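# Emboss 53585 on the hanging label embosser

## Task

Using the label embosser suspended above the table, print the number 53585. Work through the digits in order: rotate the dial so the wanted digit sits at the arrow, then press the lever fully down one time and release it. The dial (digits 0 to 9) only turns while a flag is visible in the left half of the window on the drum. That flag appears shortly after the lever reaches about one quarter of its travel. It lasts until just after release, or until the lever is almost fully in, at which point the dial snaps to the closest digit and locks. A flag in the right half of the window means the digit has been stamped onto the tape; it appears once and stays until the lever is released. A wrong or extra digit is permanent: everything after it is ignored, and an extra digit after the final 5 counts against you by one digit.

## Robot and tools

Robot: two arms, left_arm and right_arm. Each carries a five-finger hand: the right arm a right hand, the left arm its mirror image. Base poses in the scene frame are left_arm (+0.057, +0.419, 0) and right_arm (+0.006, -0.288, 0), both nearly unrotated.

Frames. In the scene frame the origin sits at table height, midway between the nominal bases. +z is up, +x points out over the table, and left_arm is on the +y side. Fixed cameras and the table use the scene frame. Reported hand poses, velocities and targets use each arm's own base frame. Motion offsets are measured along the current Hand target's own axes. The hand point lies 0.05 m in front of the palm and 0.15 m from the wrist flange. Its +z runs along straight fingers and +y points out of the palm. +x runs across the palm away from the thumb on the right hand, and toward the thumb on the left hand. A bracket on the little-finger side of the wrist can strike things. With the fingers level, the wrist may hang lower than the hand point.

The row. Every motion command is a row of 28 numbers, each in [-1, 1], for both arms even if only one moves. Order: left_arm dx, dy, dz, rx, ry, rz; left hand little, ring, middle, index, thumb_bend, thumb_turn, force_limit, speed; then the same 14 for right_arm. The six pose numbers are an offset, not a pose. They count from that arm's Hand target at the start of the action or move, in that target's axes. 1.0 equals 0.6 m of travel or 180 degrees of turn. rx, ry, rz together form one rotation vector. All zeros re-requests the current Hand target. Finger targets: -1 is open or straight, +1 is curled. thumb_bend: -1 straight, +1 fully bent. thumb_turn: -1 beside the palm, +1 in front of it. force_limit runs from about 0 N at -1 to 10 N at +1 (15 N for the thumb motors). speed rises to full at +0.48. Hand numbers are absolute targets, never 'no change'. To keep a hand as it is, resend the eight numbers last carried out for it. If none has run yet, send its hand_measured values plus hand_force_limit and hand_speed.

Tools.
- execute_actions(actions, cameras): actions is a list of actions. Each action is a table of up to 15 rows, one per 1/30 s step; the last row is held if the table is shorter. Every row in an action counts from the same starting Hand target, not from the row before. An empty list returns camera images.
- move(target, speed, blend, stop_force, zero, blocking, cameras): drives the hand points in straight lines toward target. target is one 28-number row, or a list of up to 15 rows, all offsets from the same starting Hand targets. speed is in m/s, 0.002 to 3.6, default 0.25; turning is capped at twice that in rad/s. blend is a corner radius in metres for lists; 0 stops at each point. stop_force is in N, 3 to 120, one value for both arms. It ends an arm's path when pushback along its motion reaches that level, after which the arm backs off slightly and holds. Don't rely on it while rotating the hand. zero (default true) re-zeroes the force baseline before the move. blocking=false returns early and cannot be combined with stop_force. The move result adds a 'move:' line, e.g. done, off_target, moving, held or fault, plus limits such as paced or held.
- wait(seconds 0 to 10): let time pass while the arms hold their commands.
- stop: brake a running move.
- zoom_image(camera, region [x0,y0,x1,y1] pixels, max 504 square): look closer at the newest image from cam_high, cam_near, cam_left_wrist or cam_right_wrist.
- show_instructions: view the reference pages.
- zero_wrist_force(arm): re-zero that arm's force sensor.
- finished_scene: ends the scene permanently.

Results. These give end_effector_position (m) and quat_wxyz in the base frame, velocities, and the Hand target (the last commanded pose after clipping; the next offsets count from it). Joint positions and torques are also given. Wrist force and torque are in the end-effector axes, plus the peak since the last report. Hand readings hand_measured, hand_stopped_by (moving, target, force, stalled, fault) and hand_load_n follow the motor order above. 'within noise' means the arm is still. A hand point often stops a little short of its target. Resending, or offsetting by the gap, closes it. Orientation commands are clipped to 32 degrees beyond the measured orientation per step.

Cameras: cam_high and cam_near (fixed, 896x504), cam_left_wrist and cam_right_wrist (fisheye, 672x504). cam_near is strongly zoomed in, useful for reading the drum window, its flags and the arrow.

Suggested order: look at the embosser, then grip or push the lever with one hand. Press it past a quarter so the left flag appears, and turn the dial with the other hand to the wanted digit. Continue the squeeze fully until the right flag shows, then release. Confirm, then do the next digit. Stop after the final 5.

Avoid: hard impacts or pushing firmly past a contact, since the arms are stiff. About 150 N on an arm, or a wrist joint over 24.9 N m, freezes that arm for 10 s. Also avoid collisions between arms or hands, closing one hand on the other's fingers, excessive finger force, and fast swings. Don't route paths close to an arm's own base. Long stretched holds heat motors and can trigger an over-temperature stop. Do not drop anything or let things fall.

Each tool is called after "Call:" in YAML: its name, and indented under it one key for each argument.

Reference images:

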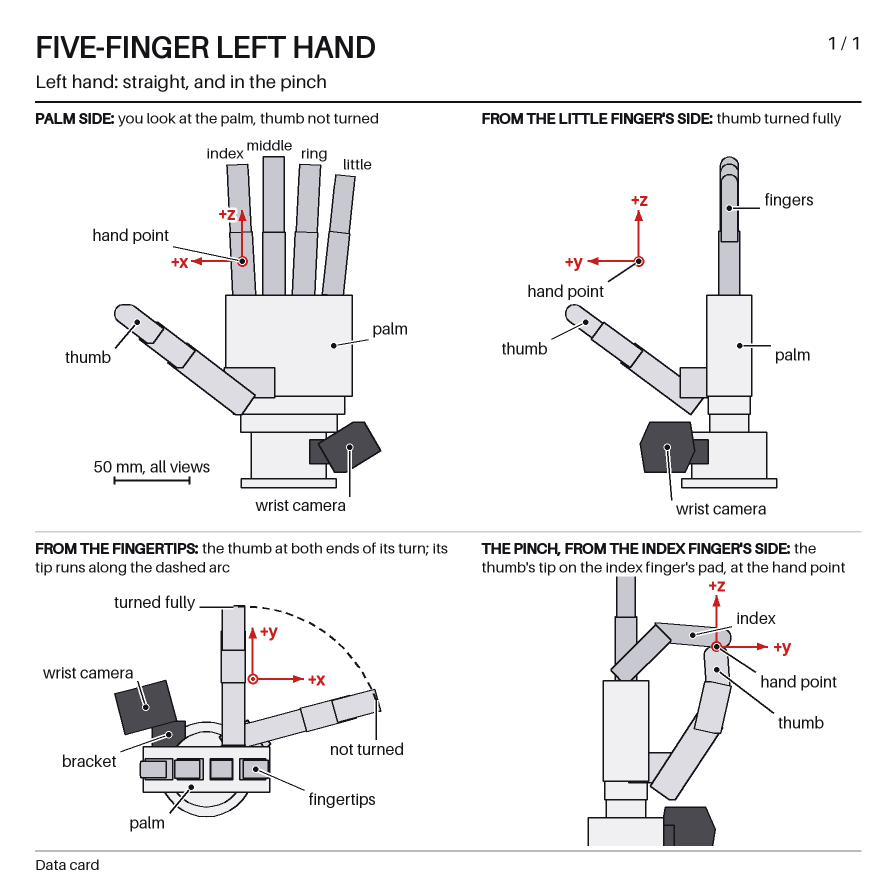

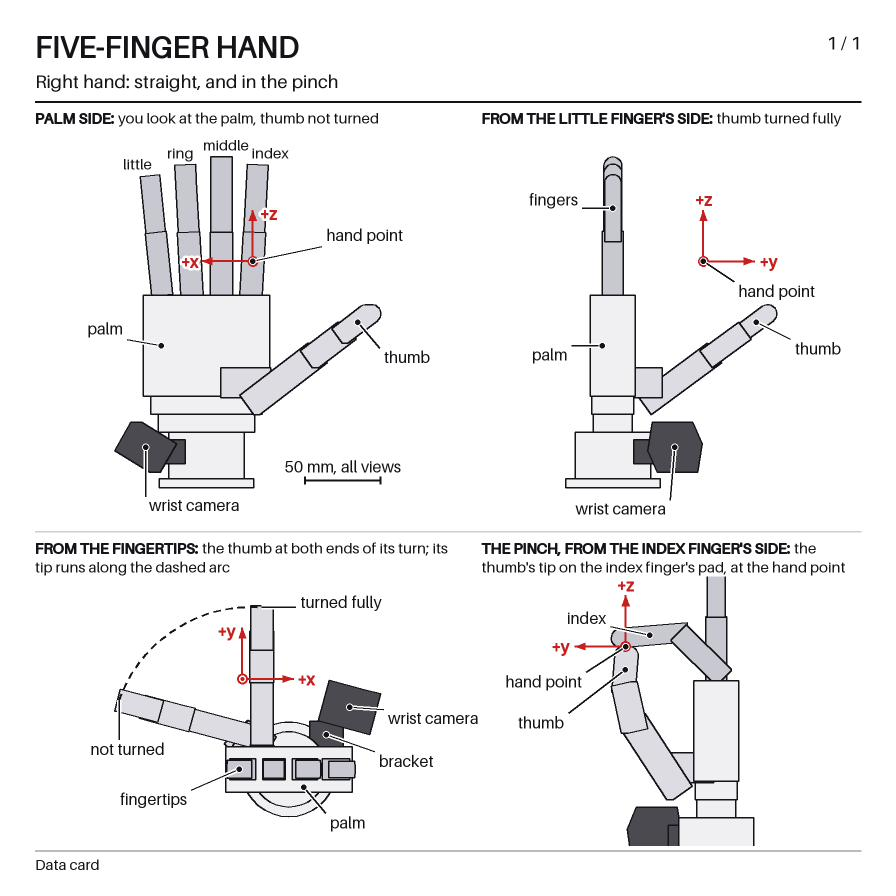

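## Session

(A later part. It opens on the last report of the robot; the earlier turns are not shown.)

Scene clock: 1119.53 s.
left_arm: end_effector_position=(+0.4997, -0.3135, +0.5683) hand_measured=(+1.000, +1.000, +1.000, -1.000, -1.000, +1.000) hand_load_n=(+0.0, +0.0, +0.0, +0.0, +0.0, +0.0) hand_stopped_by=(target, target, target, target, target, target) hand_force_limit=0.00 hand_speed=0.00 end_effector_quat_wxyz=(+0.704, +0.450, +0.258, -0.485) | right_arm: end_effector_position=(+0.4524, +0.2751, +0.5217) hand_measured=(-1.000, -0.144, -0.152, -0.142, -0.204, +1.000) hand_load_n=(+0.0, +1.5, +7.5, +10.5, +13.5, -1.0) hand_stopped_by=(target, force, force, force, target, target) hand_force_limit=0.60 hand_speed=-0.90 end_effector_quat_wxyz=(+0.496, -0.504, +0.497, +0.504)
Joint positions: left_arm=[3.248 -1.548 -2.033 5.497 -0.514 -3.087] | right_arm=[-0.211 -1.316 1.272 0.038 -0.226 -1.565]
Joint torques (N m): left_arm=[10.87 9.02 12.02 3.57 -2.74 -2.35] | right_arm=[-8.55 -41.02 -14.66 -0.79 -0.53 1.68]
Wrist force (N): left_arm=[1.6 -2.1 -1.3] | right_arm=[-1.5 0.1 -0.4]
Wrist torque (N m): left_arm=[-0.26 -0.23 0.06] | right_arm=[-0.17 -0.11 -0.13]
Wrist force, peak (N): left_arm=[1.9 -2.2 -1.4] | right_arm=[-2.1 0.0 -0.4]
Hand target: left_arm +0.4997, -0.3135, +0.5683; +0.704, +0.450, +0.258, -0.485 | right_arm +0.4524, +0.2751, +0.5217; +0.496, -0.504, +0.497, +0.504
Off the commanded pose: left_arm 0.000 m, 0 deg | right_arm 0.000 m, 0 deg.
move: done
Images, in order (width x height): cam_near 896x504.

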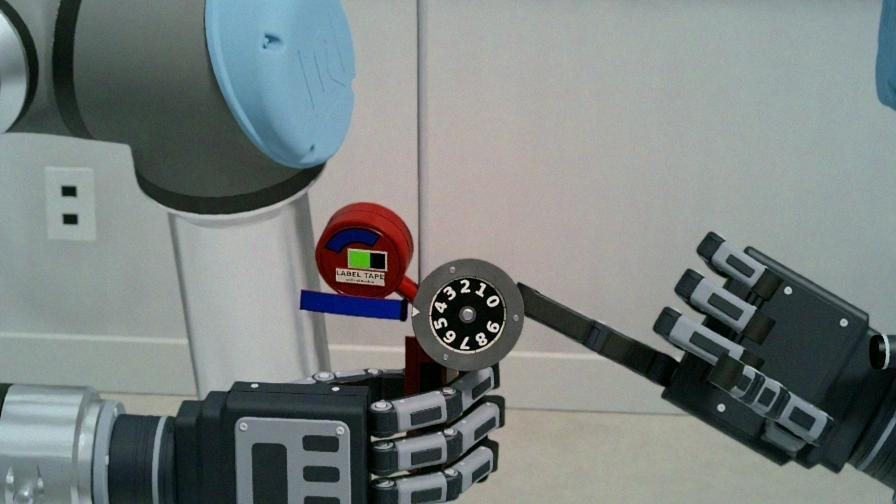

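Call:
move:
  target:
    - [-0.0036,0,-0.00677,0,0,0,1,1,1,-1,-1,1,0,0, 0,0,0,0,0,0,-1,-0.06,-0.06,-0.06,-0.2,1,0.6,-0.9]
    - [-0.01592,0,0.00957,0,0,0,1,1,1,-1,-1,1,0,0, 0,0,0,0,0,0,-1,-0.06,-0.06,-0.06,-0.2,1,0.6,-0.9]
    - [-0.00327,0,0.01382,0,0,0,1,1,1,-1,-1,1,0,0, 0,0,0,0,0,0,-1,-0.06,-0.06,-0.06,-0.2,1,0.6,-0.9]
    - [-0.00083,0,0.00837,0,0,0,1,1,1,-1,-1,1,0,0, 0,0,0,0,0,0,-1,-0.06,-0.06,-0.06,-0.2,1,0.6,-0.9]
    - [0.00262,0,0.0035,0,0,0,1,1,1,-1,-1,1,0,0, 0,0,0,0,0,0,-1,-0.06,-0.06,-0.06,-0.2,1,0.6,-0.9]
  speed: [0.05, 0.06, 0.03, 0.025, 0.025]
  stop_force: 18
  blend: [0.002,0.002,0.0005,0.001,0]
  cameras: ["cam_near"]

Call:
zoom_image:
  camera: "cam_near"
  region: [330, 190, 600, 400]

Scene clock: 1142.27 s.
left_arm: end_effector_position=(+0.5002, -0.3161, +0.5680) hand_measured=(+1.000, +1.000, +1.000, -1.000, -1.000, +1.000) hand_load_n=(+0.0, +0.0, +0.0, +0.0, +0.0, +0.5) hand_stopped_by=(target, target, target, target, target, target) hand_force_limit=0.00 hand_speed=0.00 end_effector_quat_wxyz=(+0.704, +0.450, +0.258, -0.485) | right_arm: end_effector_position=(+0.4524, +0.2751, +0.5217) hand_measured=(-1.000, -0.144, -0.152, -0.142, -0.204, +1.000) hand_load_n=(+0.0, +1.5, +8.5, +8.5, +16.0, -1.5) hand_stopped_by=(target, force, force, force, target, target) hand_force_limit=0.60 hand_speed=-0.90 end_effector_quat_wxyz=(+0.496, -0.504, +0.497, +0.504)
Joint positions: left_arm=[3.242 -1.549 -2.031 5.485 -0.512 -3.076] | right_arm=[-0.211 -1.316 1.272 0.038 -0.226 -1.565]
Joint torques (N m): left_arm=[8.92 8.76 12.64 3.34 -2.51 -2.37] | right_arm=[-7.42 -41.27 -15.14 -0.64 -0.53 1.67]
Wrist force (N): left_arm=[-0.8 -2.6 -2.3] | right_arm=[-1.4 -1.5 -2.3]
Wrist torque (N m): left_arm=[-0.11 -0.33 -0.06] | right_arm=[-0.15 -0.20 -0.07]
Wrist force, peak (N): left_arm=[0.4 -3.1 -3.0] | right_arm=[-0.4 0.3 -4.0]
Hand target: left_arm +0.5002, -0.3161, +0.5680; +0.704, +0.450, +0.258, -0.485 | right_arm +0.4524, +0.2751, +0.5217; +0.496, -0.504, +0.497, +0.504
Off the commanded pose: left_arm 0.000 m, 0 deg | right_arm 0.000 m, 0 deg.
move: done
Images, in order (width x height): cam_near 896x504.

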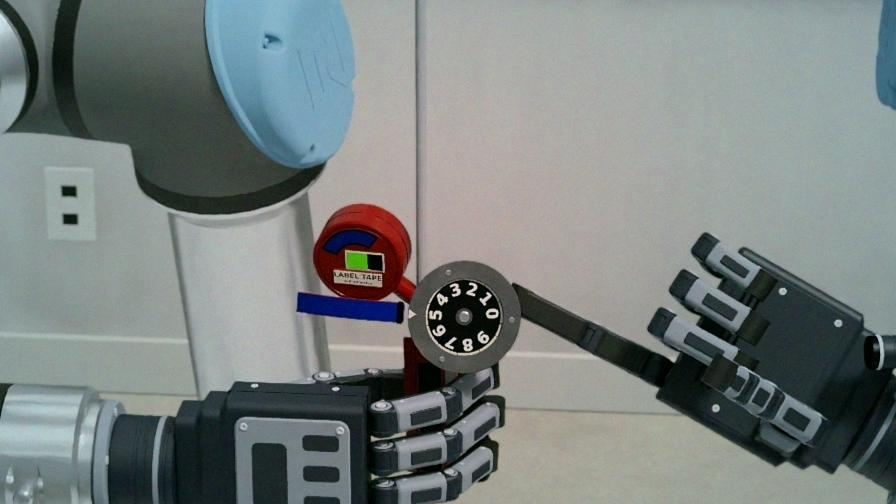

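Scaled by 1.867.

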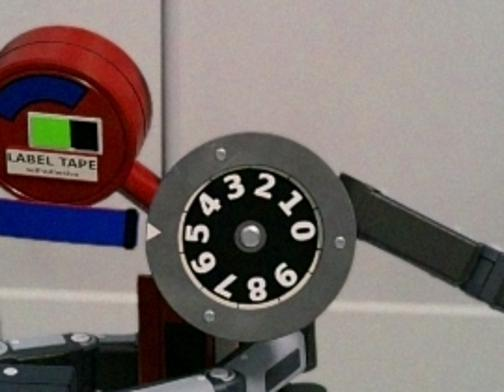

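Call:
move:
  target: [-0.00985,0,-0.009,0,0,0,1,1,1,-1,-1,1,0,0, 0,0,0,0,0,0,-1,-0.06,-0.06,-0.06,-0.2,1,0.6,-0.9]
  speed: 0.04
  cameras: ["cam_near"]

Call:
zoom_image:
  camera: "cam_near"
  region: [330, 190, 600, 400]

Scene clock: 1148.50 s.
left_arm: end_effector_position=(+0.4983, -0.3087, +0.5702) hand_measured=(+1.000, +1.000, +1.000, -1.000, -1.000, +1.000) hand_load_n=(+0.0, +0.0, +0.0, +0.0, +0.0, +0.0) hand_stopped_by=(target, target, target, target, target, target) hand_force_limit=0.00 hand_speed=0.00 end_effector_quat_wxyz=(+0.704, +0.450, +0.258, -0.485) | right_arm: end_effector_position=(+0.4524, +0.2751, +0.5217) hand_measured=(-1.000, -0.144, -0.152, -0.142, -0.204, +1.000) hand_load_n=(-0.5, +1.0, +8.5, +10.0, +13.5, -1.0) hand_stopped_by=(target, force, force, force, target, target) hand_force_limit=0.60 hand_speed=-0.90 end_effector_quat_wxyz=(+0.496, -0.504, +0.497, +0.504)
Joint positions: left_arm=[3.259 -1.543 -2.037 5.515 -0.518 -3.109] | right_arm=[-0.211 -1.316 1.272 0.038 -0.226 -1.565]
Joint torques (N m): left_arm=[9.5 29.04 12.21 3.41 -2.81 -2.36] | right_arm=[-8.01 -41.09 -15.43 -0.56 -0.42 1.77]
Wrist force (N): left_arm=[1.4 -2.0 -1.1] | right_arm=[-1.5 0.0 -0.4]
Wrist torque (N m): left_arm=[-0.24 -0.21 0.04] | right_arm=[-0.18 -0.13 -0.13]
Wrist force, peak (N): left_arm=[0.3 -3.1 -3.0] | right_arm=[-1.4 -1.5 -2.7]
Hand target: left_arm +0.4982, -0.3087, +0.5702; +0.704, +0.450, +0.258, -0.485 | right_arm +0.4524, +0.2751, +0.5217; +0.496, -0.504, +0.497, +0.504
Off the commanded pose: left_arm 0.000 m, 0 deg | right_arm 0.000 m, 0 deg.
move: done
Images, in order (width x height): cam_near 896x504.

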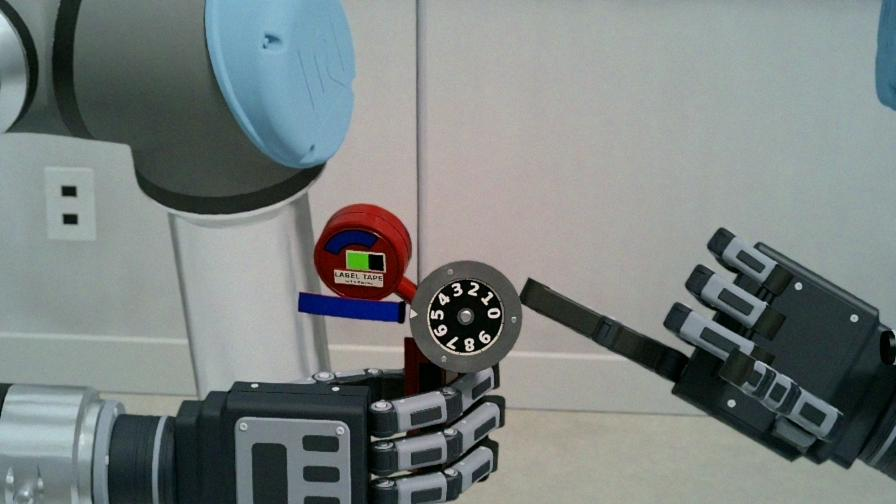

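Scaled by 1.867.

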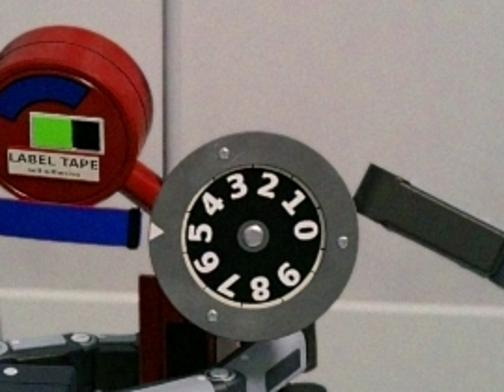

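Call:
move:
  target: [0,0,0,0,0,0,1,1,1,-1,-1,1,0,0, 0,0,0,0,0,0,-1,0.15,0.15,0.15,-0.2,1,1.0,-0.85]
  cameras: ["cam_near"]

Call:
zoom_image:
  camera: "cam_near"
  region: [250, 190, 600, 490]

Scene clock: 1156.37 s.
left_arm: end_effector_position=(+0.4982, -0.3087, +0.5702) hand_measured=(+1.000, +1.000, +1.000, -1.000, -1.000, +1.000) hand_load_n=(+0.0, +0.0, +0.0, +0.0, +0.0, +0.5) hand_stopped_by=(target, target, target, target, target, target) hand_force_limit=0.00 hand_speed=0.00 end_effector_quat_wxyz=(+0.704, +0.450, +0.258, -0.485) | right_arm: end_effector_position=(+0.4524, +0.2751, +0.5217) hand_measured=(-1.000, -0.106, -0.140, -0.142, -0.204, +1.000) hand_load_n=(+0.0, +12.0, +2.5, +6.5, +13.0, +3.5) hand_stopped_by=(target, force, force, force, target, target) hand_force_limit=1.00 hand_speed=-0.85 end_effector_quat_wxyz=(+0.496, -0.504, +0.497, +0.504)
Joint positions: left_arm=[3.259 -1.543 -2.037 5.515 -0.518 -3.109] | right_arm=[-0.211 -1.316 1.272 0.038 -0.226 -1.565]
Joint torques (N m): left_arm=[10.05 26.8 12.59 3.5 -3.02 -2.47] | right_arm=[-7.94 -40.29 -15.73 -0.5 -0.48 1.62]
Wrist force (N): left_arm=[1.5 -2.0 -1.2] | right_arm=[-1.5 0.0 -0.5]
Wrist torque (N m): left_arm=[-0.25 -0.21 0.04] | right_arm=[-0.18 -0.09 -0.14]
Wrist force, peak (N): left_arm=[1.7 -2.4 -1.1] | right_arm=[-2.1 -0.1 -0.4]
Hand target: left_arm +0.4982, -0.3087, +0.5702; +0.704, +0.450, +0.258, -0.485 | right_arm +0.4524, +0.2751, +0.5217; +0.496, -0.504, +0.497, +0.504
Off the commanded pose: left_arm 0.000 m, 0 deg | right_arm 0.000 m, 0 deg.
move: done
Images, in order (width x height): cam_near 896x504.

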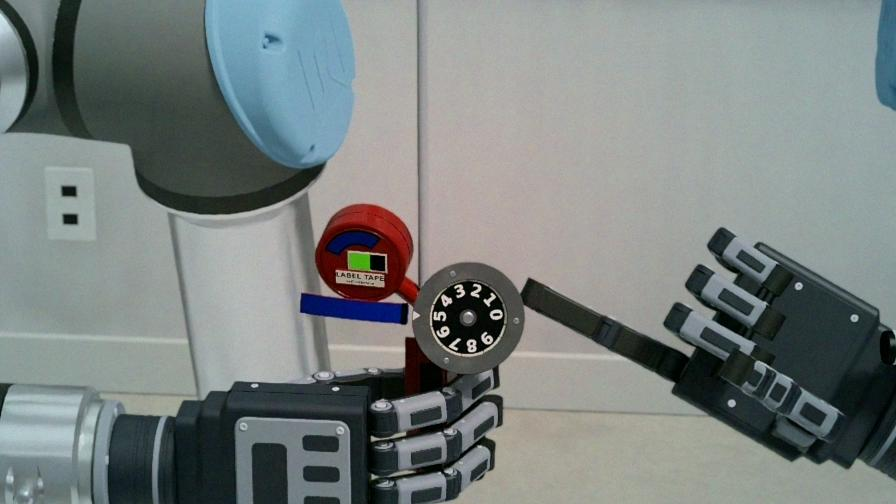

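Scaled by 1.440.

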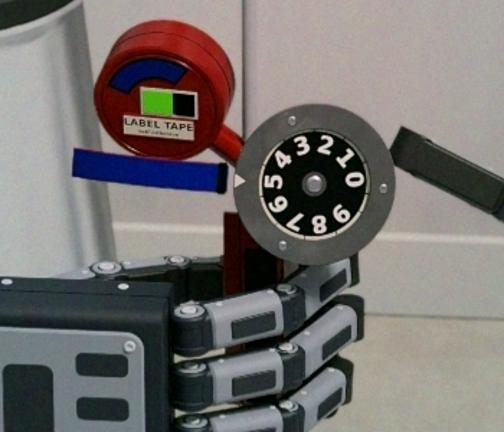

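Call:
move:
  target: [0,0,0,0,0,0,1,1,1,-1,-1,1,0,0, 0,0,0,0,0,0,-1,0.2,0.2,0.2,-0.2,1,1.0,-0.9]
  cameras: ["cam_near"]

Call:
zoom_image:
  camera: "cam_near"
  region: [250, 190, 600, 490]

Scene clock: 1168.30 s.
left_arm: end_effector_position=(+0.4982, -0.3087, +0.5702) hand_measured=(+1.000, +1.000, +1.000, -1.000, -1.000, +1.000) hand_load_n=(+0.0, +0.0, +0.0, +0.0, +0.0, +0.5) hand_stopped_by=(target, target, target, target, target, target) hand_force_limit=0.00 hand_speed=0.00 end_effector_quat_wxyz=(+0.704, +0.450, +0.258, -0.485) | right_arm: end_effector_position=(+0.4524, +0.2751, +0.5217) hand_measured=(-1.000, -0.106, -0.116, -0.124, -0.204, +1.000) hand_load_n=(+0.0, +2.0, +13.5, +8.0, +16.5, +0.5) hand_stopped_by=(target, force, force, force, target, target) hand_force_limit=1.00 hand_speed=-0.90 end_effector_quat_wxyz=(+0.496, -0.504, +0.497, +0.504)
Joint positions: left_arm=[3.259 -1.543 -2.037 5.515 -0.518 -3.109] | right_arm=[-0.211 -1.316 1.272 0.038 -0.226 -1.565]
Joint torques (N m): left_arm=[10.28 11.28 18.76 3.56 -2.98 -2.54] | right_arm=[-8.31 -40.49 -15.34 -0.64 -0.29 1.57]
Wrist force (N): left_arm=[1.6 -2.1 -1.2] | right_arm=[-1.2 0.2 -0.5]
Wrist torque (N m): left_arm=[-0.27 -0.22 0.05] | right_arm=[-0.14 -0.12 -0.12]
Wrist force, peak (N): left_arm=[1.7 -2.2 -1.3] | right_arm=[-2.0 0.0 -0.6]
Hand target: left_arm +0.4982, -0.3087, +0.5702; +0.704, +0.450, +0.258, -0.485 | right_arm +0.4524, +0.2751, +0.5217; +0.496, -0.504, +0.497, +0.504
Off the commanded pose: left_arm 0.000 m, 0 deg | right_arm 0.000 m, 0 deg.
move: done
Images, in order (width x height): cam_near 896x504.

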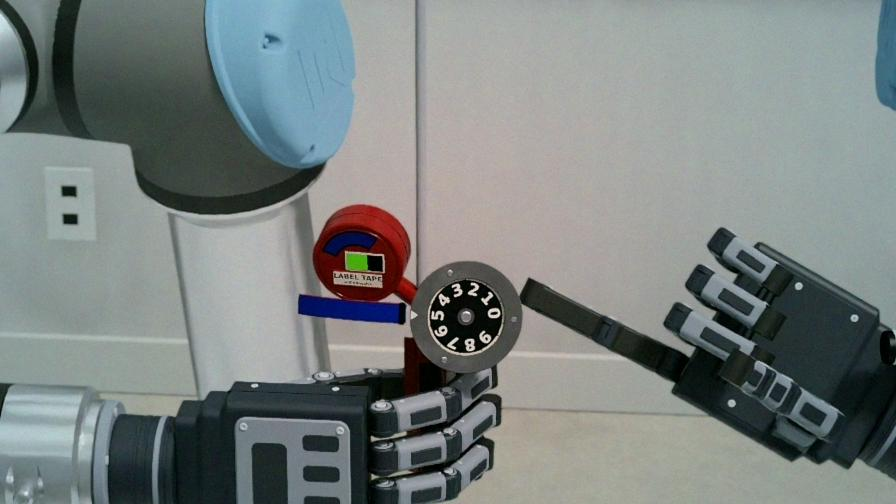

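Scaled by 1.440.

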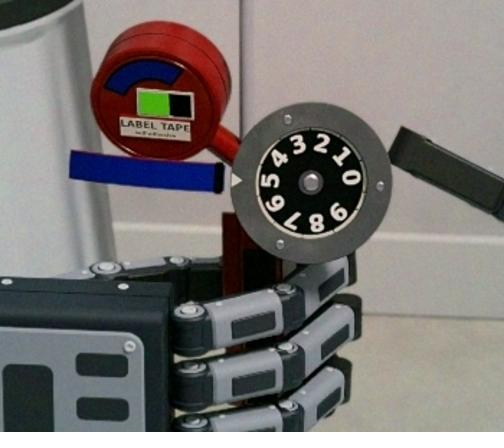

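Call:
move:
  target: [0,0,0,0,0,0,1,1,1,-1,-1,1,0,0, 0,0,0,0,0,0,-1,0.25,0.25,0.25,-0.2,1,1.0,-0.85]
  cameras: []

Call:
move:
  target: [0,0,0,0,0,0,1,1,1,-1,-1,1,0,0, 0,0,0,0,0,0,-1,0.3,0.3,0.3,-0.2,1,1.0,-0.85]
  cameras: ["cam_near"]

Call:
zoom_image:
  camera: "cam_near"
  region: [250, 190, 600, 490]

Scene clock: 1174.60 s.
left_arm: end_effector_position=(+0.4982, -0.3087, +0.5702) hand_measured=(+1.000, +1.000, +1.000, -1.000, -1.000, +1.000) hand_load_n=(+0.0, +0.0, +0.0, -0.5, +0.0, +0.0) hand_stopped_by=(target, target, target, target, target, target) hand_force_limit=0.00 hand_speed=0.00 end_effector_quat_wxyz=(+0.704, +0.450, +0.258, -0.485) | right_arm: end_effector_position=(+0.4524, +0.2751, +0.5217) hand_measured=(-1.000, -0.082, -0.116, -0.114, -0.204, +1.000) hand_load_n=(+0.0, +11.5, +4.0, +12.0, +18.0, +1.5) hand_stopped_by=(target, force, force, force, target, target) hand_force_limit=1.00 hand_speed=-0.85 end_effector_quat_wxyz=(+0.496, -0.504, +0.497, +0.504)
Joint positions: left_arm=[3.259 -1.543 -2.037 5.515 -0.518 -3.109] | right_arm=[-0.211 -1.316 1.272 0.038 -0.226 -1.565]
Joint torques (N m): left_arm=[10.1 12.01 22.31 3.51 -2.89 -2.26] | right_arm=[-7.89 -40.15 -15.99 -0.49 -0.35 1.65]
Wrist force (N): left_arm=[1.5 -2.0 -1.2] | right_arm=[-1.3 0.3 -0.5]
Wrist torque (N m): left_arm=[-0.25 -0.21 0.04] | right_arm=[-0.12 -0.11 -0.12]
Wrist force, peak (N): left_arm=[1.7 -2.2 -1.4] | right_arm=[-2.1 0.0 -0.4]
Hand target: left_arm +0.4982, -0.3087, +0.5702; +0.704, +0.450, +0.258, -0.485 | right_arm +0.4524, +0.2751, +0.5217; +0.496, -0.504, +0.497, +0.504
Off the commanded pose: left_arm 0.000 m, 0 deg | right_arm 0.000 m, 0 deg.
move: done
No camera images: "cameras" was empty.

Scene clock: 1175.10 s.
left_arm: end_effector_position=(+0.4982, -0.3087, +0.5702) hand_measured=(+1.000, +1.000, +1.000, -1.000, -1.000, +1.000) hand_load_n=(+0.0, +0.0, +0.0, +0.0, +0.0, +0.0) hand_stopped_by=(target, target, target, target, target, target) hand_force_limit=0.00 hand_speed=0.00 end_effector_quat_wxyz=(+0.704, +0.450, +0.258, -0.485) | right_arm: end_effector_position=(+0.4524, +0.2751, +0.5217) hand_measured=(-1.000, -0.082, -0.104, -0.114, -0.204, +1.000) hand_load_n=(+0.0, +7.0, +10.5, +9.5, +18.5, +1.5) hand_stopped_by=(target, force, force, force, target, target) hand_force_limit=1.00 hand_speed=-0.85 end_effector_quat_wxyz=(+0.496, -0.504, +0.497, +0.504)
Joint positions: left_arm=[3.259 -1.543 -2.037 5.515 -0.518 -3.109] | right_arm=[-0.211 -1.316 1.272 0.038 -0.226 -1.565]
Joint torques (N m): left_arm=[10.37 11.42 23.12 3.55 -2.92 -2.39] | right_arm=[-7.7 -40.29 -16.39 -0.52 -0.18 1.72]
Wrist force (N): left_arm=[1.5 -2.0 -1.1] | right_arm=[-1.9 0.1 -0.5]
Wrist torque (N m): left_arm=[-0.26 -0.22 0.05] | right_arm=[-0.18 -0.09 -0.14]
Wrist force, peak (N): left_arm=[1.8 -2.0 -1.1] | right_arm=[-2.0 0.2 -0.4]
Hand target: left_arm +0.4982, -0.3087, +0.5702; +0.704, +0.450, +0.258, -0.485 | right_arm +0.4524, +0.2751, +0.5217; +0.496, -0.504, +0.497, +0.504
Off the commanded pose: left_arm 0.000 m, 0 deg | right_arm 0.000 m, 0 deg.
move: done
Images, in order (width x height): cam_near 896x504.

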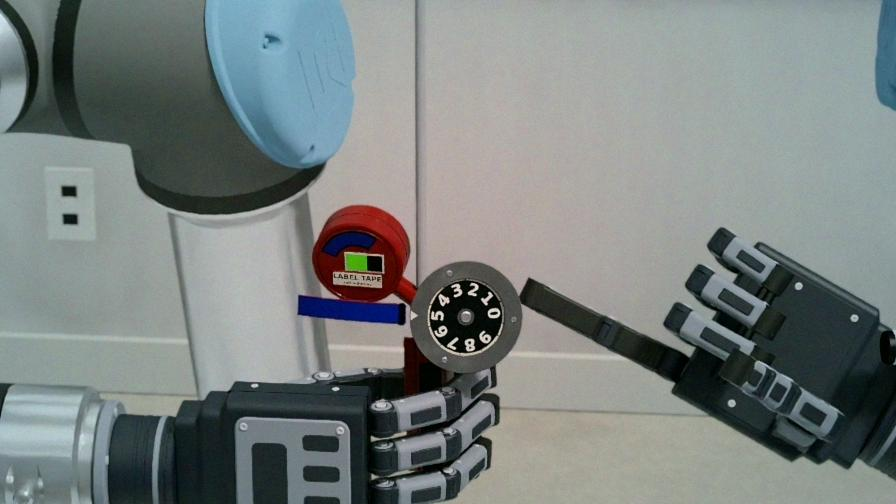

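Scaled by 1.440.

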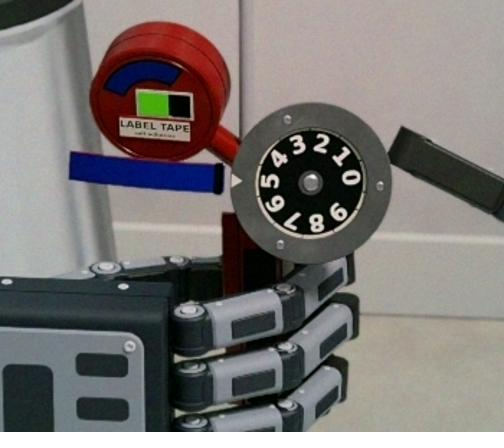

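Call:
execute_actions:
  actions:
    - [[0,0,0,0,0,0,1,1,1,-1,-1,1,0,0, 0,0,0,0,0,0,-1,0.32,0.32,0.32,-0.2,1,1.0,-0.75]]
    - [[0,0,0,0,0,0,1,1,1,-1,-1,1,0,0, 0,0,0,0,0,0,-1,0.34,0.34,0.34,-0.2,1,1.0,-0.75]]
    - [[0,0,0,0,0,0,1,1,1,-1,-1,1,0,0, 0,0,0,0,0,0,-1,0.36,0.36,0.36,-0.2,1,1.0,-0.75]]
    - [[0,0,0,0,0,0,1,1,1,-1,-1,1,0,0, 0,0,0,0,0,0,-1,0.38,0.38,0.38,-0.2,1,1.0,-0.75]]
  cameras: ["cam_near"]

Call:
zoom_image:
  camera: "cam_near"
  region: [250, 190, 600, 490]

Scene clock: 1185.43 s.
left_arm: end_effector_position=(+0.4982, -0.3087, +0.5702) hand_measured=(+1.000, +1.000, +1.000, -1.000, -1.000, +1.000) hand_load_n=(+0.0, +0.0, +0.0, +0.0, +0.0, +0.0) hand_stopped_by=(target, target, target, target, target, target) hand_force_limit=0.00 hand_speed=0.00 end_effector_quat_wxyz=(+0.704, +0.450, +0.258, -0.485) | right_arm: end_effector_position=(+0.4524, +0.2751, +0.5217) hand_measured=(-1.000, -0.044, -0.070, -0.096, -0.204, +1.000) hand_load_n=(+0.0, +9.0, +16.5, +9.0, +23.5, +3.5) hand_stopped_by=(target, force, force, force, target, target) hand_force_limit=1.00 hand_speed=-0.75 end_effector_quat_wxyz=(+0.496, -0.504, +0.497, +0.504)
Joint positions: left_arm=[3.259 -1.543 -2.037 5.515 -0.518 -3.109] | right_arm=[-0.211 -1.316 1.272 0.038 -0.226 -1.565]
Joint torques (N m): left_arm=[9.91 11.91 22.59 3.51 -2.9 -2.41] | right_arm=[-7.85 -40.27 -15.99 -0.27 -0.4 1.78]
Wrist force (N): left_arm=[1.6 -1.9 -1.0] | right_arm=[-1.9 0.0 -0.4]
Wrist torque (N m): left_arm=[-0.25 -0.24 0.05] | right_arm=[-0.19 -0.10 -0.15]
Wrist force, peak (N): left_arm=[1.7 -2.1 -1.4] | right_arm=[-2.2 -0.1 -0.4]
Hand target: left_arm +0.4982, -0.3087, +0.5702; +0.704, +0.450, +0.258, -0.485 | right_arm +0.4524, +0.2751, +0.5217; +0.496, -0.504, +0.497, +0.504
Off the commanded pose: left_arm 0.000 m, 0 deg | right_arm 0.000 m, 0 deg.
Images, in order (width x height): cam_near 896x504.

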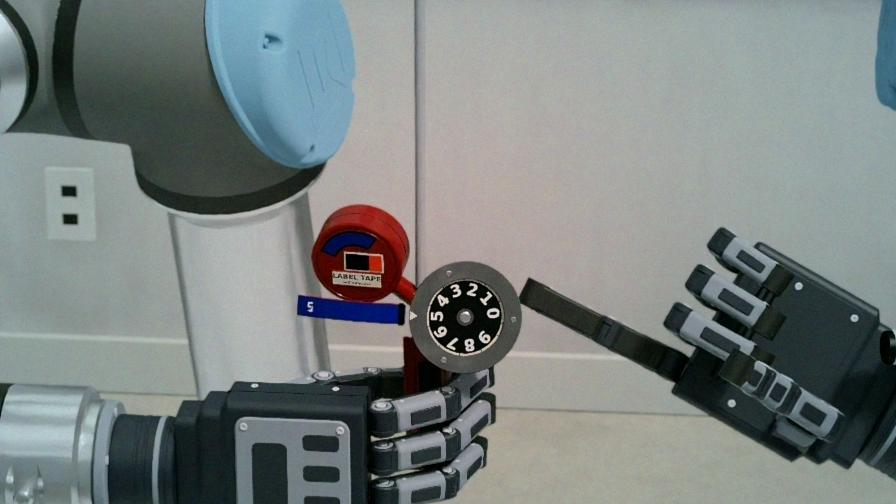

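Scaled by 1.440.

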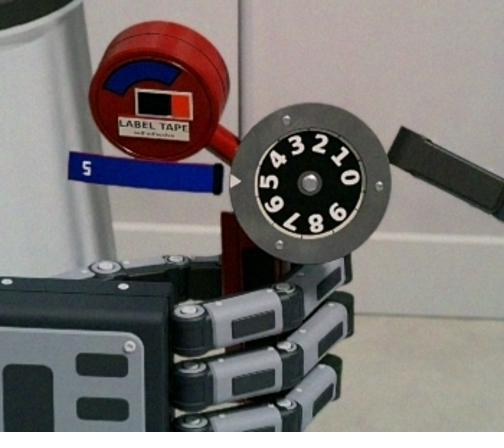

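Call:
move:
  target: [0,0,0,0,0,0,1,1,1,-1,-1,1,0,0, 0,0,0,0,0,0,-1,-0.24,-0.24,-0.24,-0.2,1,0.6,-0.6]
  cameras: ["cam_near"]

Call:
zoom_image:
  camera: "cam_near"
  region: [250, 190, 600, 490]

Scene clock: 1193.57 s.
left_arm: end_effector_position=(+0.4982, -0.3087, +0.5702) hand_measured=(+1.000, +1.000, +1.000, -1.000, -1.000, +1.000) hand_load_n=(+0.0, +0.0, +0.0, +0.0, +0.0, +0.0) hand_stopped_by=(target, target, target, target, target, target) hand_force_limit=0.00 hand_speed=0.00 end_effector_quat_wxyz=(+0.704, +0.450, +0.258, -0.485) | right_arm: end_effector_position=(+0.4524, +0.2751, +0.5217) hand_measured=(-1.000, -0.240, -0.240, -0.240, -0.200, +1.000) hand_load_n=(+0.0, +0.0, +0.0, +0.0, +0.0, +0.0) hand_stopped_by=(target, target, target, target, target, target) hand_force_limit=0.60 hand_speed=-0.60 end_effector_quat_wxyz=(+0.496, -0.504, +0.497, +0.504)
Joint positions: left_arm=[3.259 -1.543 -2.037 5.515 -0.518 -3.109] | right_arm=[-0.211 -1.316 1.272 0.038 -0.226 -1.565]
Joint torques (N m): left_arm=[9.17 11.68 23.73 3.37 -2.78 -2.25] | right_arm=[-7.83 -39.18 -16.31 -0.17 -0.23 1.59]
Wrist force (N): left_arm=[1.2 -1.9 -1.1] | right_arm=[-1.1 0.0 -0.5]
Wrist torque (N m): left_arm=[-0.24 -0.18 0.03] | right_arm=[-0.17 -0.10 -0.13]
Wrist force, peak (N): left_arm=[1.8 -2.3 -1.3] | right_arm=[-2.0 -0.1 -0.7]
Hand target: left_arm +0.4982, -0.3087, +0.5702; +0.704, +0.450, +0.258, -0.485 | right_arm +0.4524, +0.2751, +0.5217; +0.496, -0.504, +0.497, +0.504
Off the commanded pose: left_arm 0.000 m, 0 deg | right_arm 0.000 m, 0 deg.
move: done
Images, in order (width x height): cam_near 896x504.

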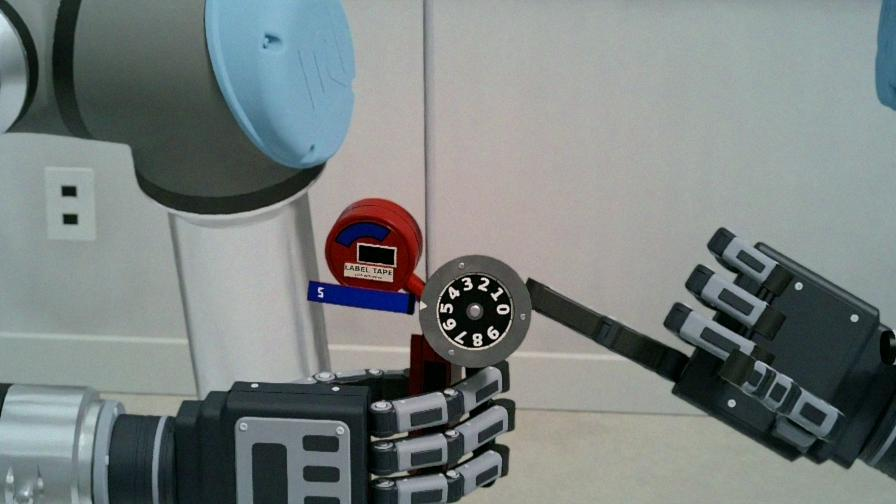

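Scaled by 1.440.

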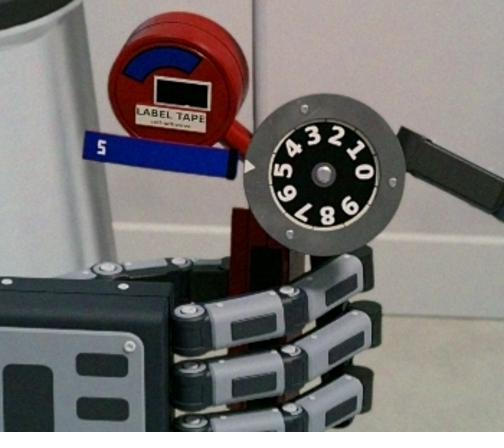

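Call:
move:
  target: [0,0,0,0,0,0,1,1,1,-1,-1,1,0,0, 0,0,0,0,0,0,-1,-0.06,-0.06,-0.06,-0.2,1,0.6,-0.9]
  cameras: ["cam_near"]

Call:
zoom_image:
  camera: "cam_near"
  region: [330, 190, 600, 400]

Scene clock: 1200.10 s.
left_arm: end_effector_position=(+0.4982, -0.3087, +0.5702) hand_measured=(+1.000, +1.000, +1.000, -1.000, -1.000, +1.000) hand_load_n=(+0.0, +0.0, +0.0, +0.0, +0.0, +0.0) hand_stopped_by=(target, target, target, target, target, target) hand_force_limit=0.00 hand_speed=0.00 end_effector_quat_wxyz=(+0.704, +0.450, +0.258, -0.485) | right_arm: end_effector_position=(+0.4524, +0.2751, +0.5217) hand_measured=(-1.000, -0.132, -0.150, -0.158, -0.202, +1.000) hand_load_n=(+0.0, +10.0, +3.5, +6.0, +12.5, +3.0) hand_stopped_by=(target, force, force, force, target, target) hand_force_limit=0.60 hand_speed=-0.90 end_effector_quat_wxyz=(+0.496, -0.504, +0.497, +0.504)
Joint positions: left_arm=[3.259 -1.543 -2.037 5.515 -0.518 -3.109] | right_arm=[-0.211 -1.316 1.272 0.038 -0.226 -1.565]
Joint torques (N m): left_arm=[8.48 11.46 22.69 1.27 -0.66 -2.34] | right_arm=[-8.7 -39.7 -16.43 -0.3 -0.16 1.63]
Wrist force (N): left_arm=[1.5 -2.1 -1.0] | right_arm=[-1.4 -0.1 -0.5]
Wrist torque (N m): left_arm=[-0.27 -0.21 0.05] | right_arm=[-0.19 -0.11 -0.14]
Wrist force, peak (N): left_arm=[1.8 -2.2 -1.2] | right_arm=[-1.9 0.1 -0.3]
Hand target: left_arm +0.4982, -0.3087, +0.5702; +0.704, +0.450, +0.258, -0.485 | right_arm +0.4524, +0.2751, +0.5217; +0.496, -0.504, +0.497, +0.504
Off the commanded pose: left_arm 0.000 m, 0 deg | right_arm 0.000 m, 0 deg.
move: done
Images, in order (width x height): cam_near 896x504.

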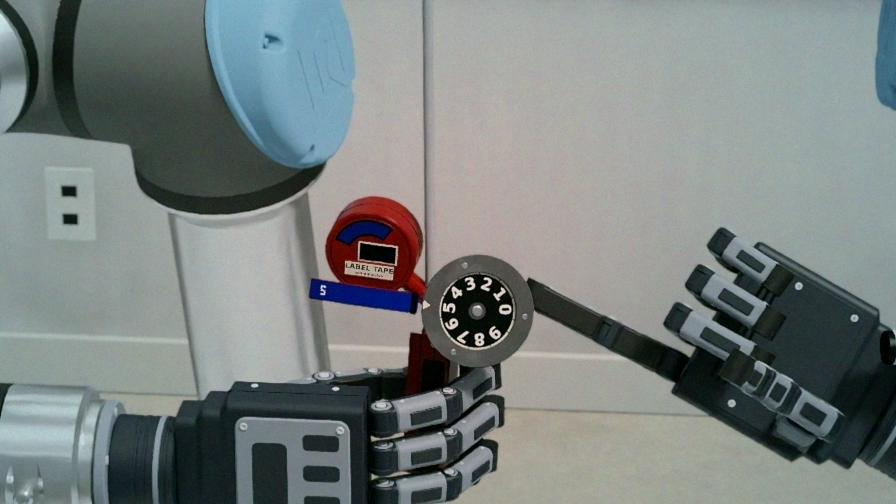

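Scaled by 1.867.

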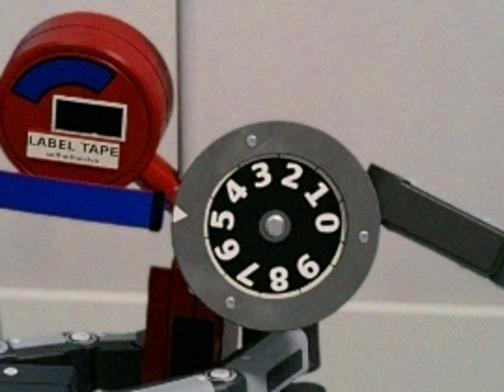

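Call:
move:
  target: [0,0,0,0,0,0,1,1,1,-1,-1,1,0,0, 0,0,0,0,0,0,-1,-0.04,-0.04,-0.04,-0.2,1,0.6,-0.9]
  cameras: ["cam_near"]

Call:
zoom_image:
  camera: "cam_near"
  region: [330, 190, 600, 400]

Scene clock: 1208.40 s.
left_arm: end_effector_position=(+0.4982, -0.3087, +0.5702) hand_measured=(+1.000, +1.000, +1.000, -1.000, -1.000, +1.000) hand_load_n=(+0.0, +0.0, +0.0, +0.0, +0.0, +0.0) hand_stopped_by=(target, target, target, target, target, target) hand_force_limit=0.00 hand_speed=0.00 end_effector_quat_wxyz=(+0.704, +0.450, +0.258, -0.485) | right_arm: end_effector_position=(+0.4524, +0.2751, +0.5217) hand_measured=(-1.000, -0.130, -0.134, -0.142, -0.204, +1.000) hand_load_n=(+0.0, +4.5, +9.0, +8.5, +15.5, -0.5) hand_stopped_by=(target, force, force, force, target, target) hand_force_limit=0.60 hand_speed=-0.90 end_effector_quat_wxyz=(+0.496, -0.504, +0.497, +0.504)
Joint positions: left_arm=[3.259 -1.543 -2.037 5.515 -0.518 -3.109] | right_arm=[-0.211 -1.316 1.272 0.038 -0.226 -1.565]
Joint torques (N m): left_arm=[6.91 11.96 22.53 1.22 -0.82 -2.08] | right_arm=[-7.95 -38.82 -16.78 -0.28 -0.12 1.67]
Wrist force (N): left_arm=[1.7 -2.2 -1.3] | right_arm=[-1.4 -0.1 -0.6]
Wrist torque (N m): left_arm=[-0.27 -0.23 0.06] | right_arm=[-0.18 -0.09 -0.14]
Wrist force, peak (N): left_arm=[1.7 -2.2 -1.3] | right_arm=[-2.0 0.0 -0.5]
Hand target: left_arm +0.4982, -0.3087, +0.5702; +0.704, +0.450, +0.258, -0.485 | right_arm +0.4524, +0.2751, +0.5217; +0.496, -0.504, +0.497, +0.504
Off the commanded pose: left_arm 0.000 m, 0 deg | right_arm 0.000 m, 0 deg.
move: done
Images, in order (width x height): cam_near 896x504.

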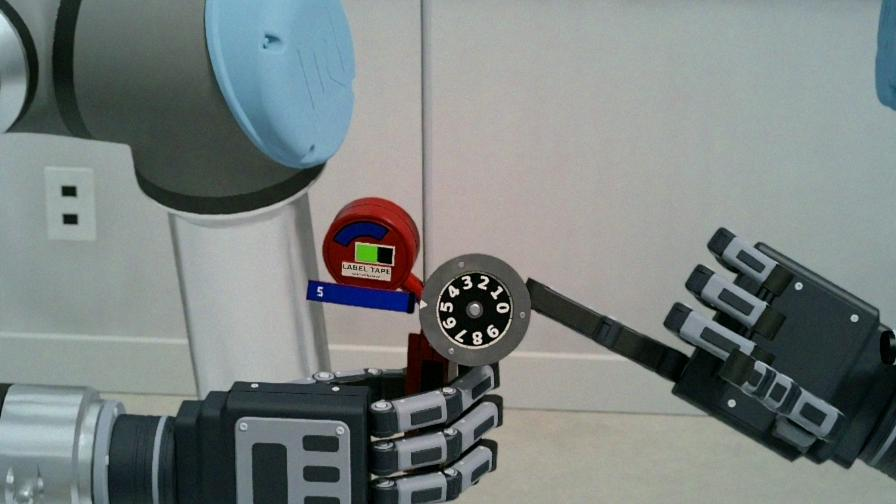

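Scaled by 1.867.

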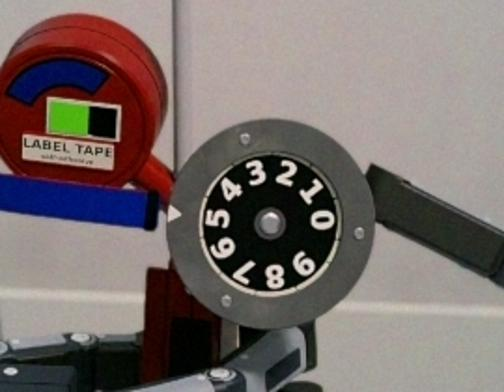

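Call:
move:
  target:
    - [0.00873,0,-0.0112,0,0,0,1,1,1,-1,-1,1,0,0, 0,0,0,0,0,0,-1,-0.04,-0.04,-0.04,-0.2,1,0.6,-0.9]
    - [0.01285,0,-0.00107,0,0,0,1,1,1,-1,-1,1,0,0, 0,0,0,0,0,0,-1,-0.04,-0.04,-0.04,-0.2,1,0.6,-0.9]
    - [0.0067,0,0.00325,0,0,0,1,1,1,-1,-1,1,0,0, 0,0,0,0,0,0,-1,-0.04,-0.04,-0.04,-0.2,1,0.6,-0.9]
    - [0.0014,0,0.00843,0,0,0,1,1,1,-1,-1,1,0,0, 0,0,0,0,0,0,-1,-0.04,-0.04,-0.04,-0.2,1,0.6,-0.9]
    - [-0.00225,0,0.01477,0,0,0,1,1,1,-1,-1,1,0,0, 0,0,0,0,0,0,-1,-0.04,-0.04,-0.04,-0.2,1,0.6,-0.9]
    - [-0.00403,0,0.021,0,0,0,1,1,1,-1,-1,1,0,0, 0,0,0,0,0,0,-1,-0.04,-0.04,-0.04,-0.2,1,0.6,-0.9]
  speed: [0.05, 0.03, 0.025, 0.025, 0.025, 0.025]
  stop_force: 18
  blend: [0.002,0.0005,0.001,0.001,0.001,0]
  cameras: ["cam_near"]

Call:
zoom_image:
  camera: "cam_near"
  region: [330, 190, 600, 400]

Scene clock: 1236.20 s.
left_arm: end_effector_position=(+0.4964, -0.3187, +0.5780) hand_measured=(+1.000, +1.000, +1.000, -1.000, -1.000, +1.000) hand_load_n=(+0.0, +0.0, +0.0, -3.5, +0.0, +0.0) hand_stopped_by=(target, target, target, target, target, target) hand_force_limit=0.00 hand_speed=0.00 end_effector_quat_wxyz=(+0.704, +0.450, +0.258, -0.485) | right_arm: end_effector_position=(+0.4524, +0.2751, +0.5217) hand_measured=(-1.000, -0.130, -0.134, -0.142, -0.204, +1.000) hand_load_n=(+0.0, +8.0, +7.5, +1.5, +19.0, -3.0) hand_stopped_by=(target, force, force, force, target, target) hand_force_limit=0.60 hand_speed=-0.90 end_effector_quat_wxyz=(+0.496, -0.504, +0.497, +0.504)
Joint positions: left_arm=[3.237 -1.528 -2.02 5.446 -0.51 -3.066] | right_arm=[-0.211 -1.316 1.272 0.038 -0.226 -1.565]
Joint torques (N m): left_arm=[-13.32 28.33 27.29 0.49 1.48 2.28] | right_arm=[-7.45 -39.47 -16.78 -0.08 -0.31 1.63]
Wrist force (N): left_arm=[-1.9 1.0 -4.5] | right_arm=[2.0 1.5 -4.8]
Wrist torque (N m): left_arm=[-0.19 -0.44 -0.28] | right_arm=[-0.08 -0.26 -0.14]
Wrist force, peak (N): left_arm=[-2.0 1.2 -4.4] | right_arm=[2.1 1.5 -4.9]
Hand target: left_arm +0.4964, -0.3187, +0.5780; +0.704, +0.450, +0.258, -0.485 | right_arm +0.4524, +0.2751, +0.5217; +0.496, -0.504, +0.497, +0.504
Off the commanded pose: left_arm 0.000 m, 0 deg | right_arm 0.000 m, 0 deg.
move: done
Images, in order (width x height): cam_near 896x504.

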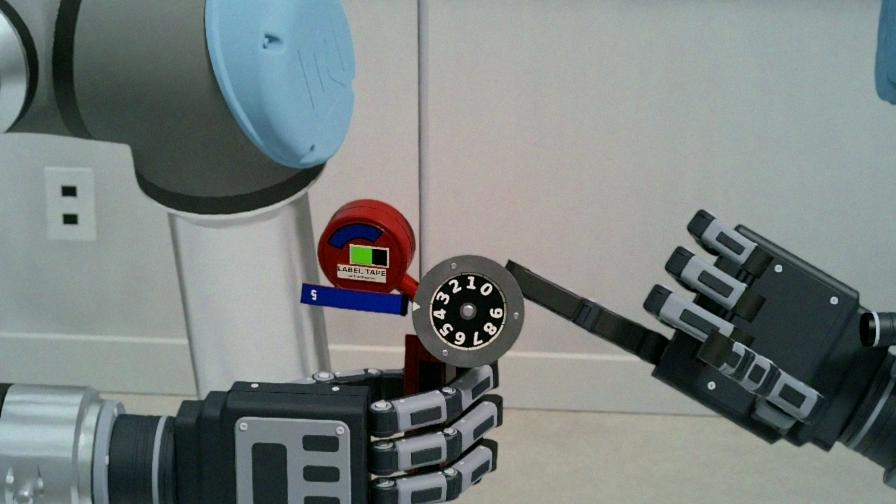

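Scaled by 1.867.

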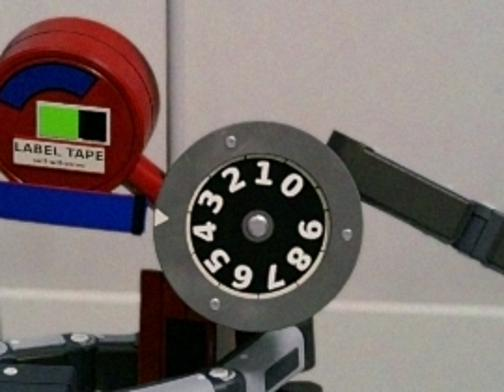

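Call:
move:
  target:
    - [-0.00898,0,-0.0029,0,0,0,1,1,1,-1,-1,1,0,0, 0,0,0,0,0,0,-1,-0.04,-0.04,-0.04,-0.2,1,0.6,-0.9]
    - [0.01003,0,-0.02562,0,0,0,1,1,1,-1,-1,1,0,0, 0,0,0,0,0,0,-1,-0.04,-0.04,-0.04,-0.2,1,0.6,-0.9]
    - [0.01562,0,-0.01595,0,0,0,1,1,1,-1,-1,1,0,0, 0,0,0,0,0,0,-1,-0.04,-0.04,-0.04,-0.2,1,0.6,-0.9]
    - [0.00983,0,-0.01163,0,0,0,1,1,1,-1,-1,1,0,0, 0,0,0,0,0,0,-1,-0.04,-0.04,-0.04,-0.2,1,0.6,-0.9]
    - [0.00528,0,-0.00652,0,0,0,1,1,1,-1,-1,1,0,0, 0,0,0,0,0,0,-1,-0.04,-0.04,-0.04,-0.2,1,0.6,-0.9]
  speed: [0.04,0.06, 0.03, 0.025, 0.025]
  stop_force: 18
  blend: [0.001,0.002,0.0005,0.001,0]
  cameras: ["cam_near"]

Call:
zoom_image:
  camera: "cam_near"
  region: [330, 190, 600, 400]

Scene clock: 1254.13 s.
left_arm: end_effector_position=(+0.4979, -0.3167, +0.5737) hand_measured=(+1.000, +1.000, +1.000, -1.000, -1.000, +1.000) hand_load_n=(+0.0, +0.0, +0.0, -2.0, +0.0, +0.5) hand_stopped_by=(target, target, target, target, target, target) hand_force_limit=0.00 hand_speed=0.00 end_effector_quat_wxyz=(+0.704, +0.450, +0.258, -0.485) | right_arm: end_effector_position=(+0.4524, +0.2751, +0.5217) hand_measured=(-1.000, -0.130, -0.134, -0.142, -0.204, +1.000) hand_load_n=(+0.0, +7.5, +8.0, +2.5, +18.5, -1.5) hand_stopped_by=(target, force, force, force, target, target) hand_force_limit=0.60 hand_speed=-0.90 end_effector_quat_wxyz=(+0.496, -0.504, +0.497, +0.504)
Joint positions: left_arm=[3.241 -1.537 -2.026 5.467 -0.511 -3.074] | right_arm=[-0.211 -1.316 1.272 0.038 -0.226 -1.565]
Joint torques (N m): left_arm=[-11.91 29.64 26.77 0.5 1.01 2.21] | right_arm=[-8.12 -39.25 -16.63 -0.16 -0.18 1.66]
Wrist force (N): left_arm=[-1.1 -0.1 -3.3] | right_arm=[-0.8 0.9 -4.0]
Wrist torque (N m): left_arm=[-0.17 -0.36 -0.18] | right_arm=[-0.10 -0.24 -0.13]
Wrist force, peak (N): left_arm=[0.9 -1.6 -5.0] | right_arm=[2.4 1.8 -4.9]
Hand target: left_arm +0.4979, -0.3167, +0.5737; +0.704, +0.450, +0.258, -0.485 | right_arm +0.4524, +0.2751, +0.5217; +0.496, -0.504, +0.497, +0.504
Off the commanded pose: left_arm 0.000 m, 0 deg | right_arm 0.000 m, 0 deg.
move: done
Images, in order (width x height): cam_near 896x504.

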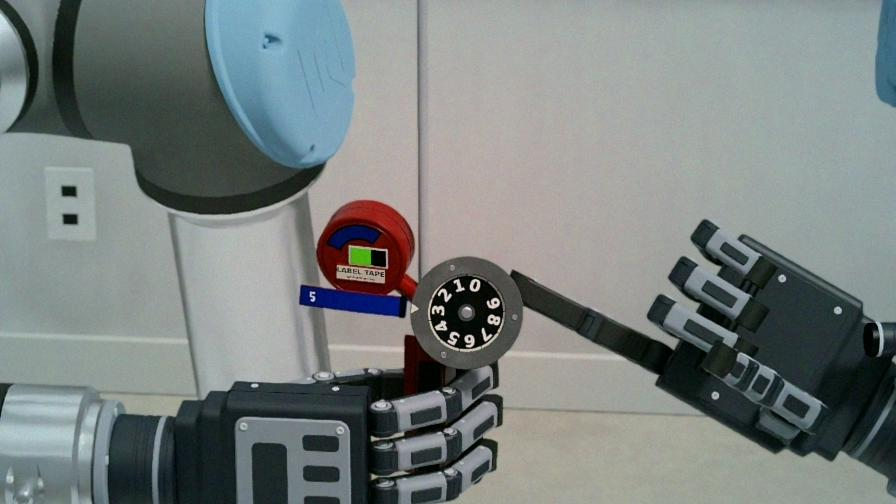

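Scaled by 1.867.

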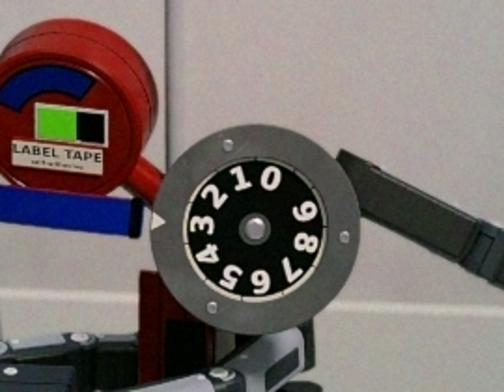

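Call:
move:
  target: [-0.0109,0,-0.0075,0,0,0,1,1,1,-1,-1,1,0,0, 0,0,0,0,0,0,-1,-0.04,-0.04,-0.04,-0.2,1,0.6,-0.9]
  speed: 0.05
  cameras: ["cam_near"]

Call:
zoom_image:
  camera: "cam_near"
  region: [330, 190, 600, 400]

Scene clock: 1261.50 s.
left_arm: end_effector_position=(+0.4957, -0.3098, +0.5768) hand_measured=(+1.000, +1.000, +1.000, -1.000, -1.000, +1.000) hand_load_n=(+0.0, +0.0, +0.0, +0.0, -0.5, +0.0) hand_stopped_by=(target, target, target, target, target, target) hand_force_limit=0.00 hand_speed=0.00 end_effector_quat_wxyz=(+0.704, +0.450, +0.258, -0.485) | right_arm: end_effector_position=(+0.4524, +0.2751, +0.5217) hand_measured=(-1.000, -0.130, -0.134, -0.142, -0.204, +1.000) hand_load_n=(+0.0, +5.0, +9.0, +6.5, +15.0, +1.0) hand_stopped_by=(target, force, force, force, target, target) hand_force_limit=0.60 hand_speed=-0.90 end_effector_quat_wxyz=(+0.496, -0.504, +0.497, +0.504)
Joint positions: left_arm=[3.257 -1.53 -2.031 5.492 -0.517 -3.105] | right_arm=[-0.211 -1.316 1.272 0.038 -0.226 -1.565]
Joint torques (N m): left_arm=[10.55 29.69 12.81 3.63 -2.81 -2.64] | right_arm=[-8.43 -39.28 -17.14 -0.13 -0.11 1.48]
Wrist force (N): left_arm=[1.6 -2.1 -1.3] | right_arm=[-1.9 -0.1 -0.6]
Wrist torque (N m): left_arm=[-0.26 -0.24 0.06] | right_arm=[-0.19 -0.09 -0.14]
Wrist force, peak (N): left_arm=[-0.5 -0.6 -4.2] | right_arm=[-1.1 1.2 -4.1]
Hand target: left_arm +0.4956, -0.3097, +0.5768; +0.704, +0.450, +0.258, -0.485 | right_arm +0.4524, +0.2751, +0.5217; +0.496, -0.504, +0.497, +0.504
Off the commanded pose: left_arm 0.000 m, 0 deg | right_arm 0.000 m, 0 deg.
move: done
Images, in order (width x height): cam_near 896x504.

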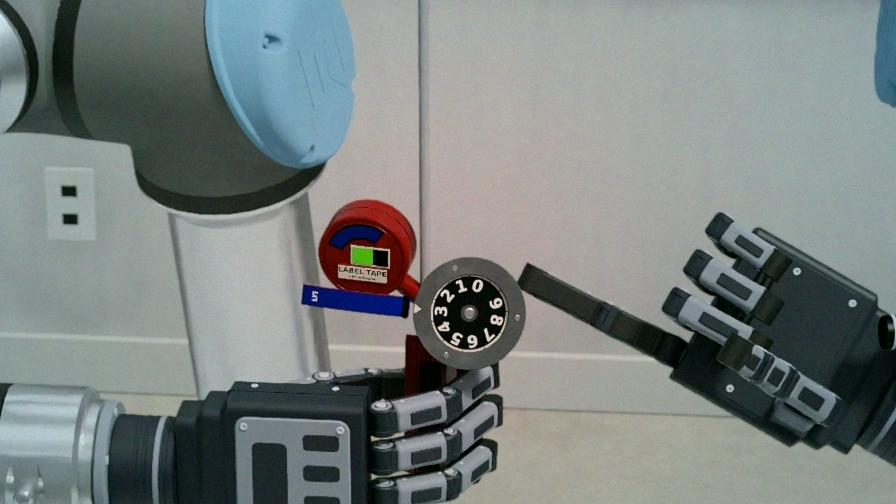

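Scaled by 1.867.

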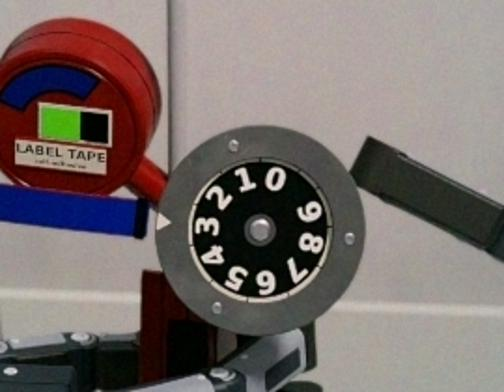

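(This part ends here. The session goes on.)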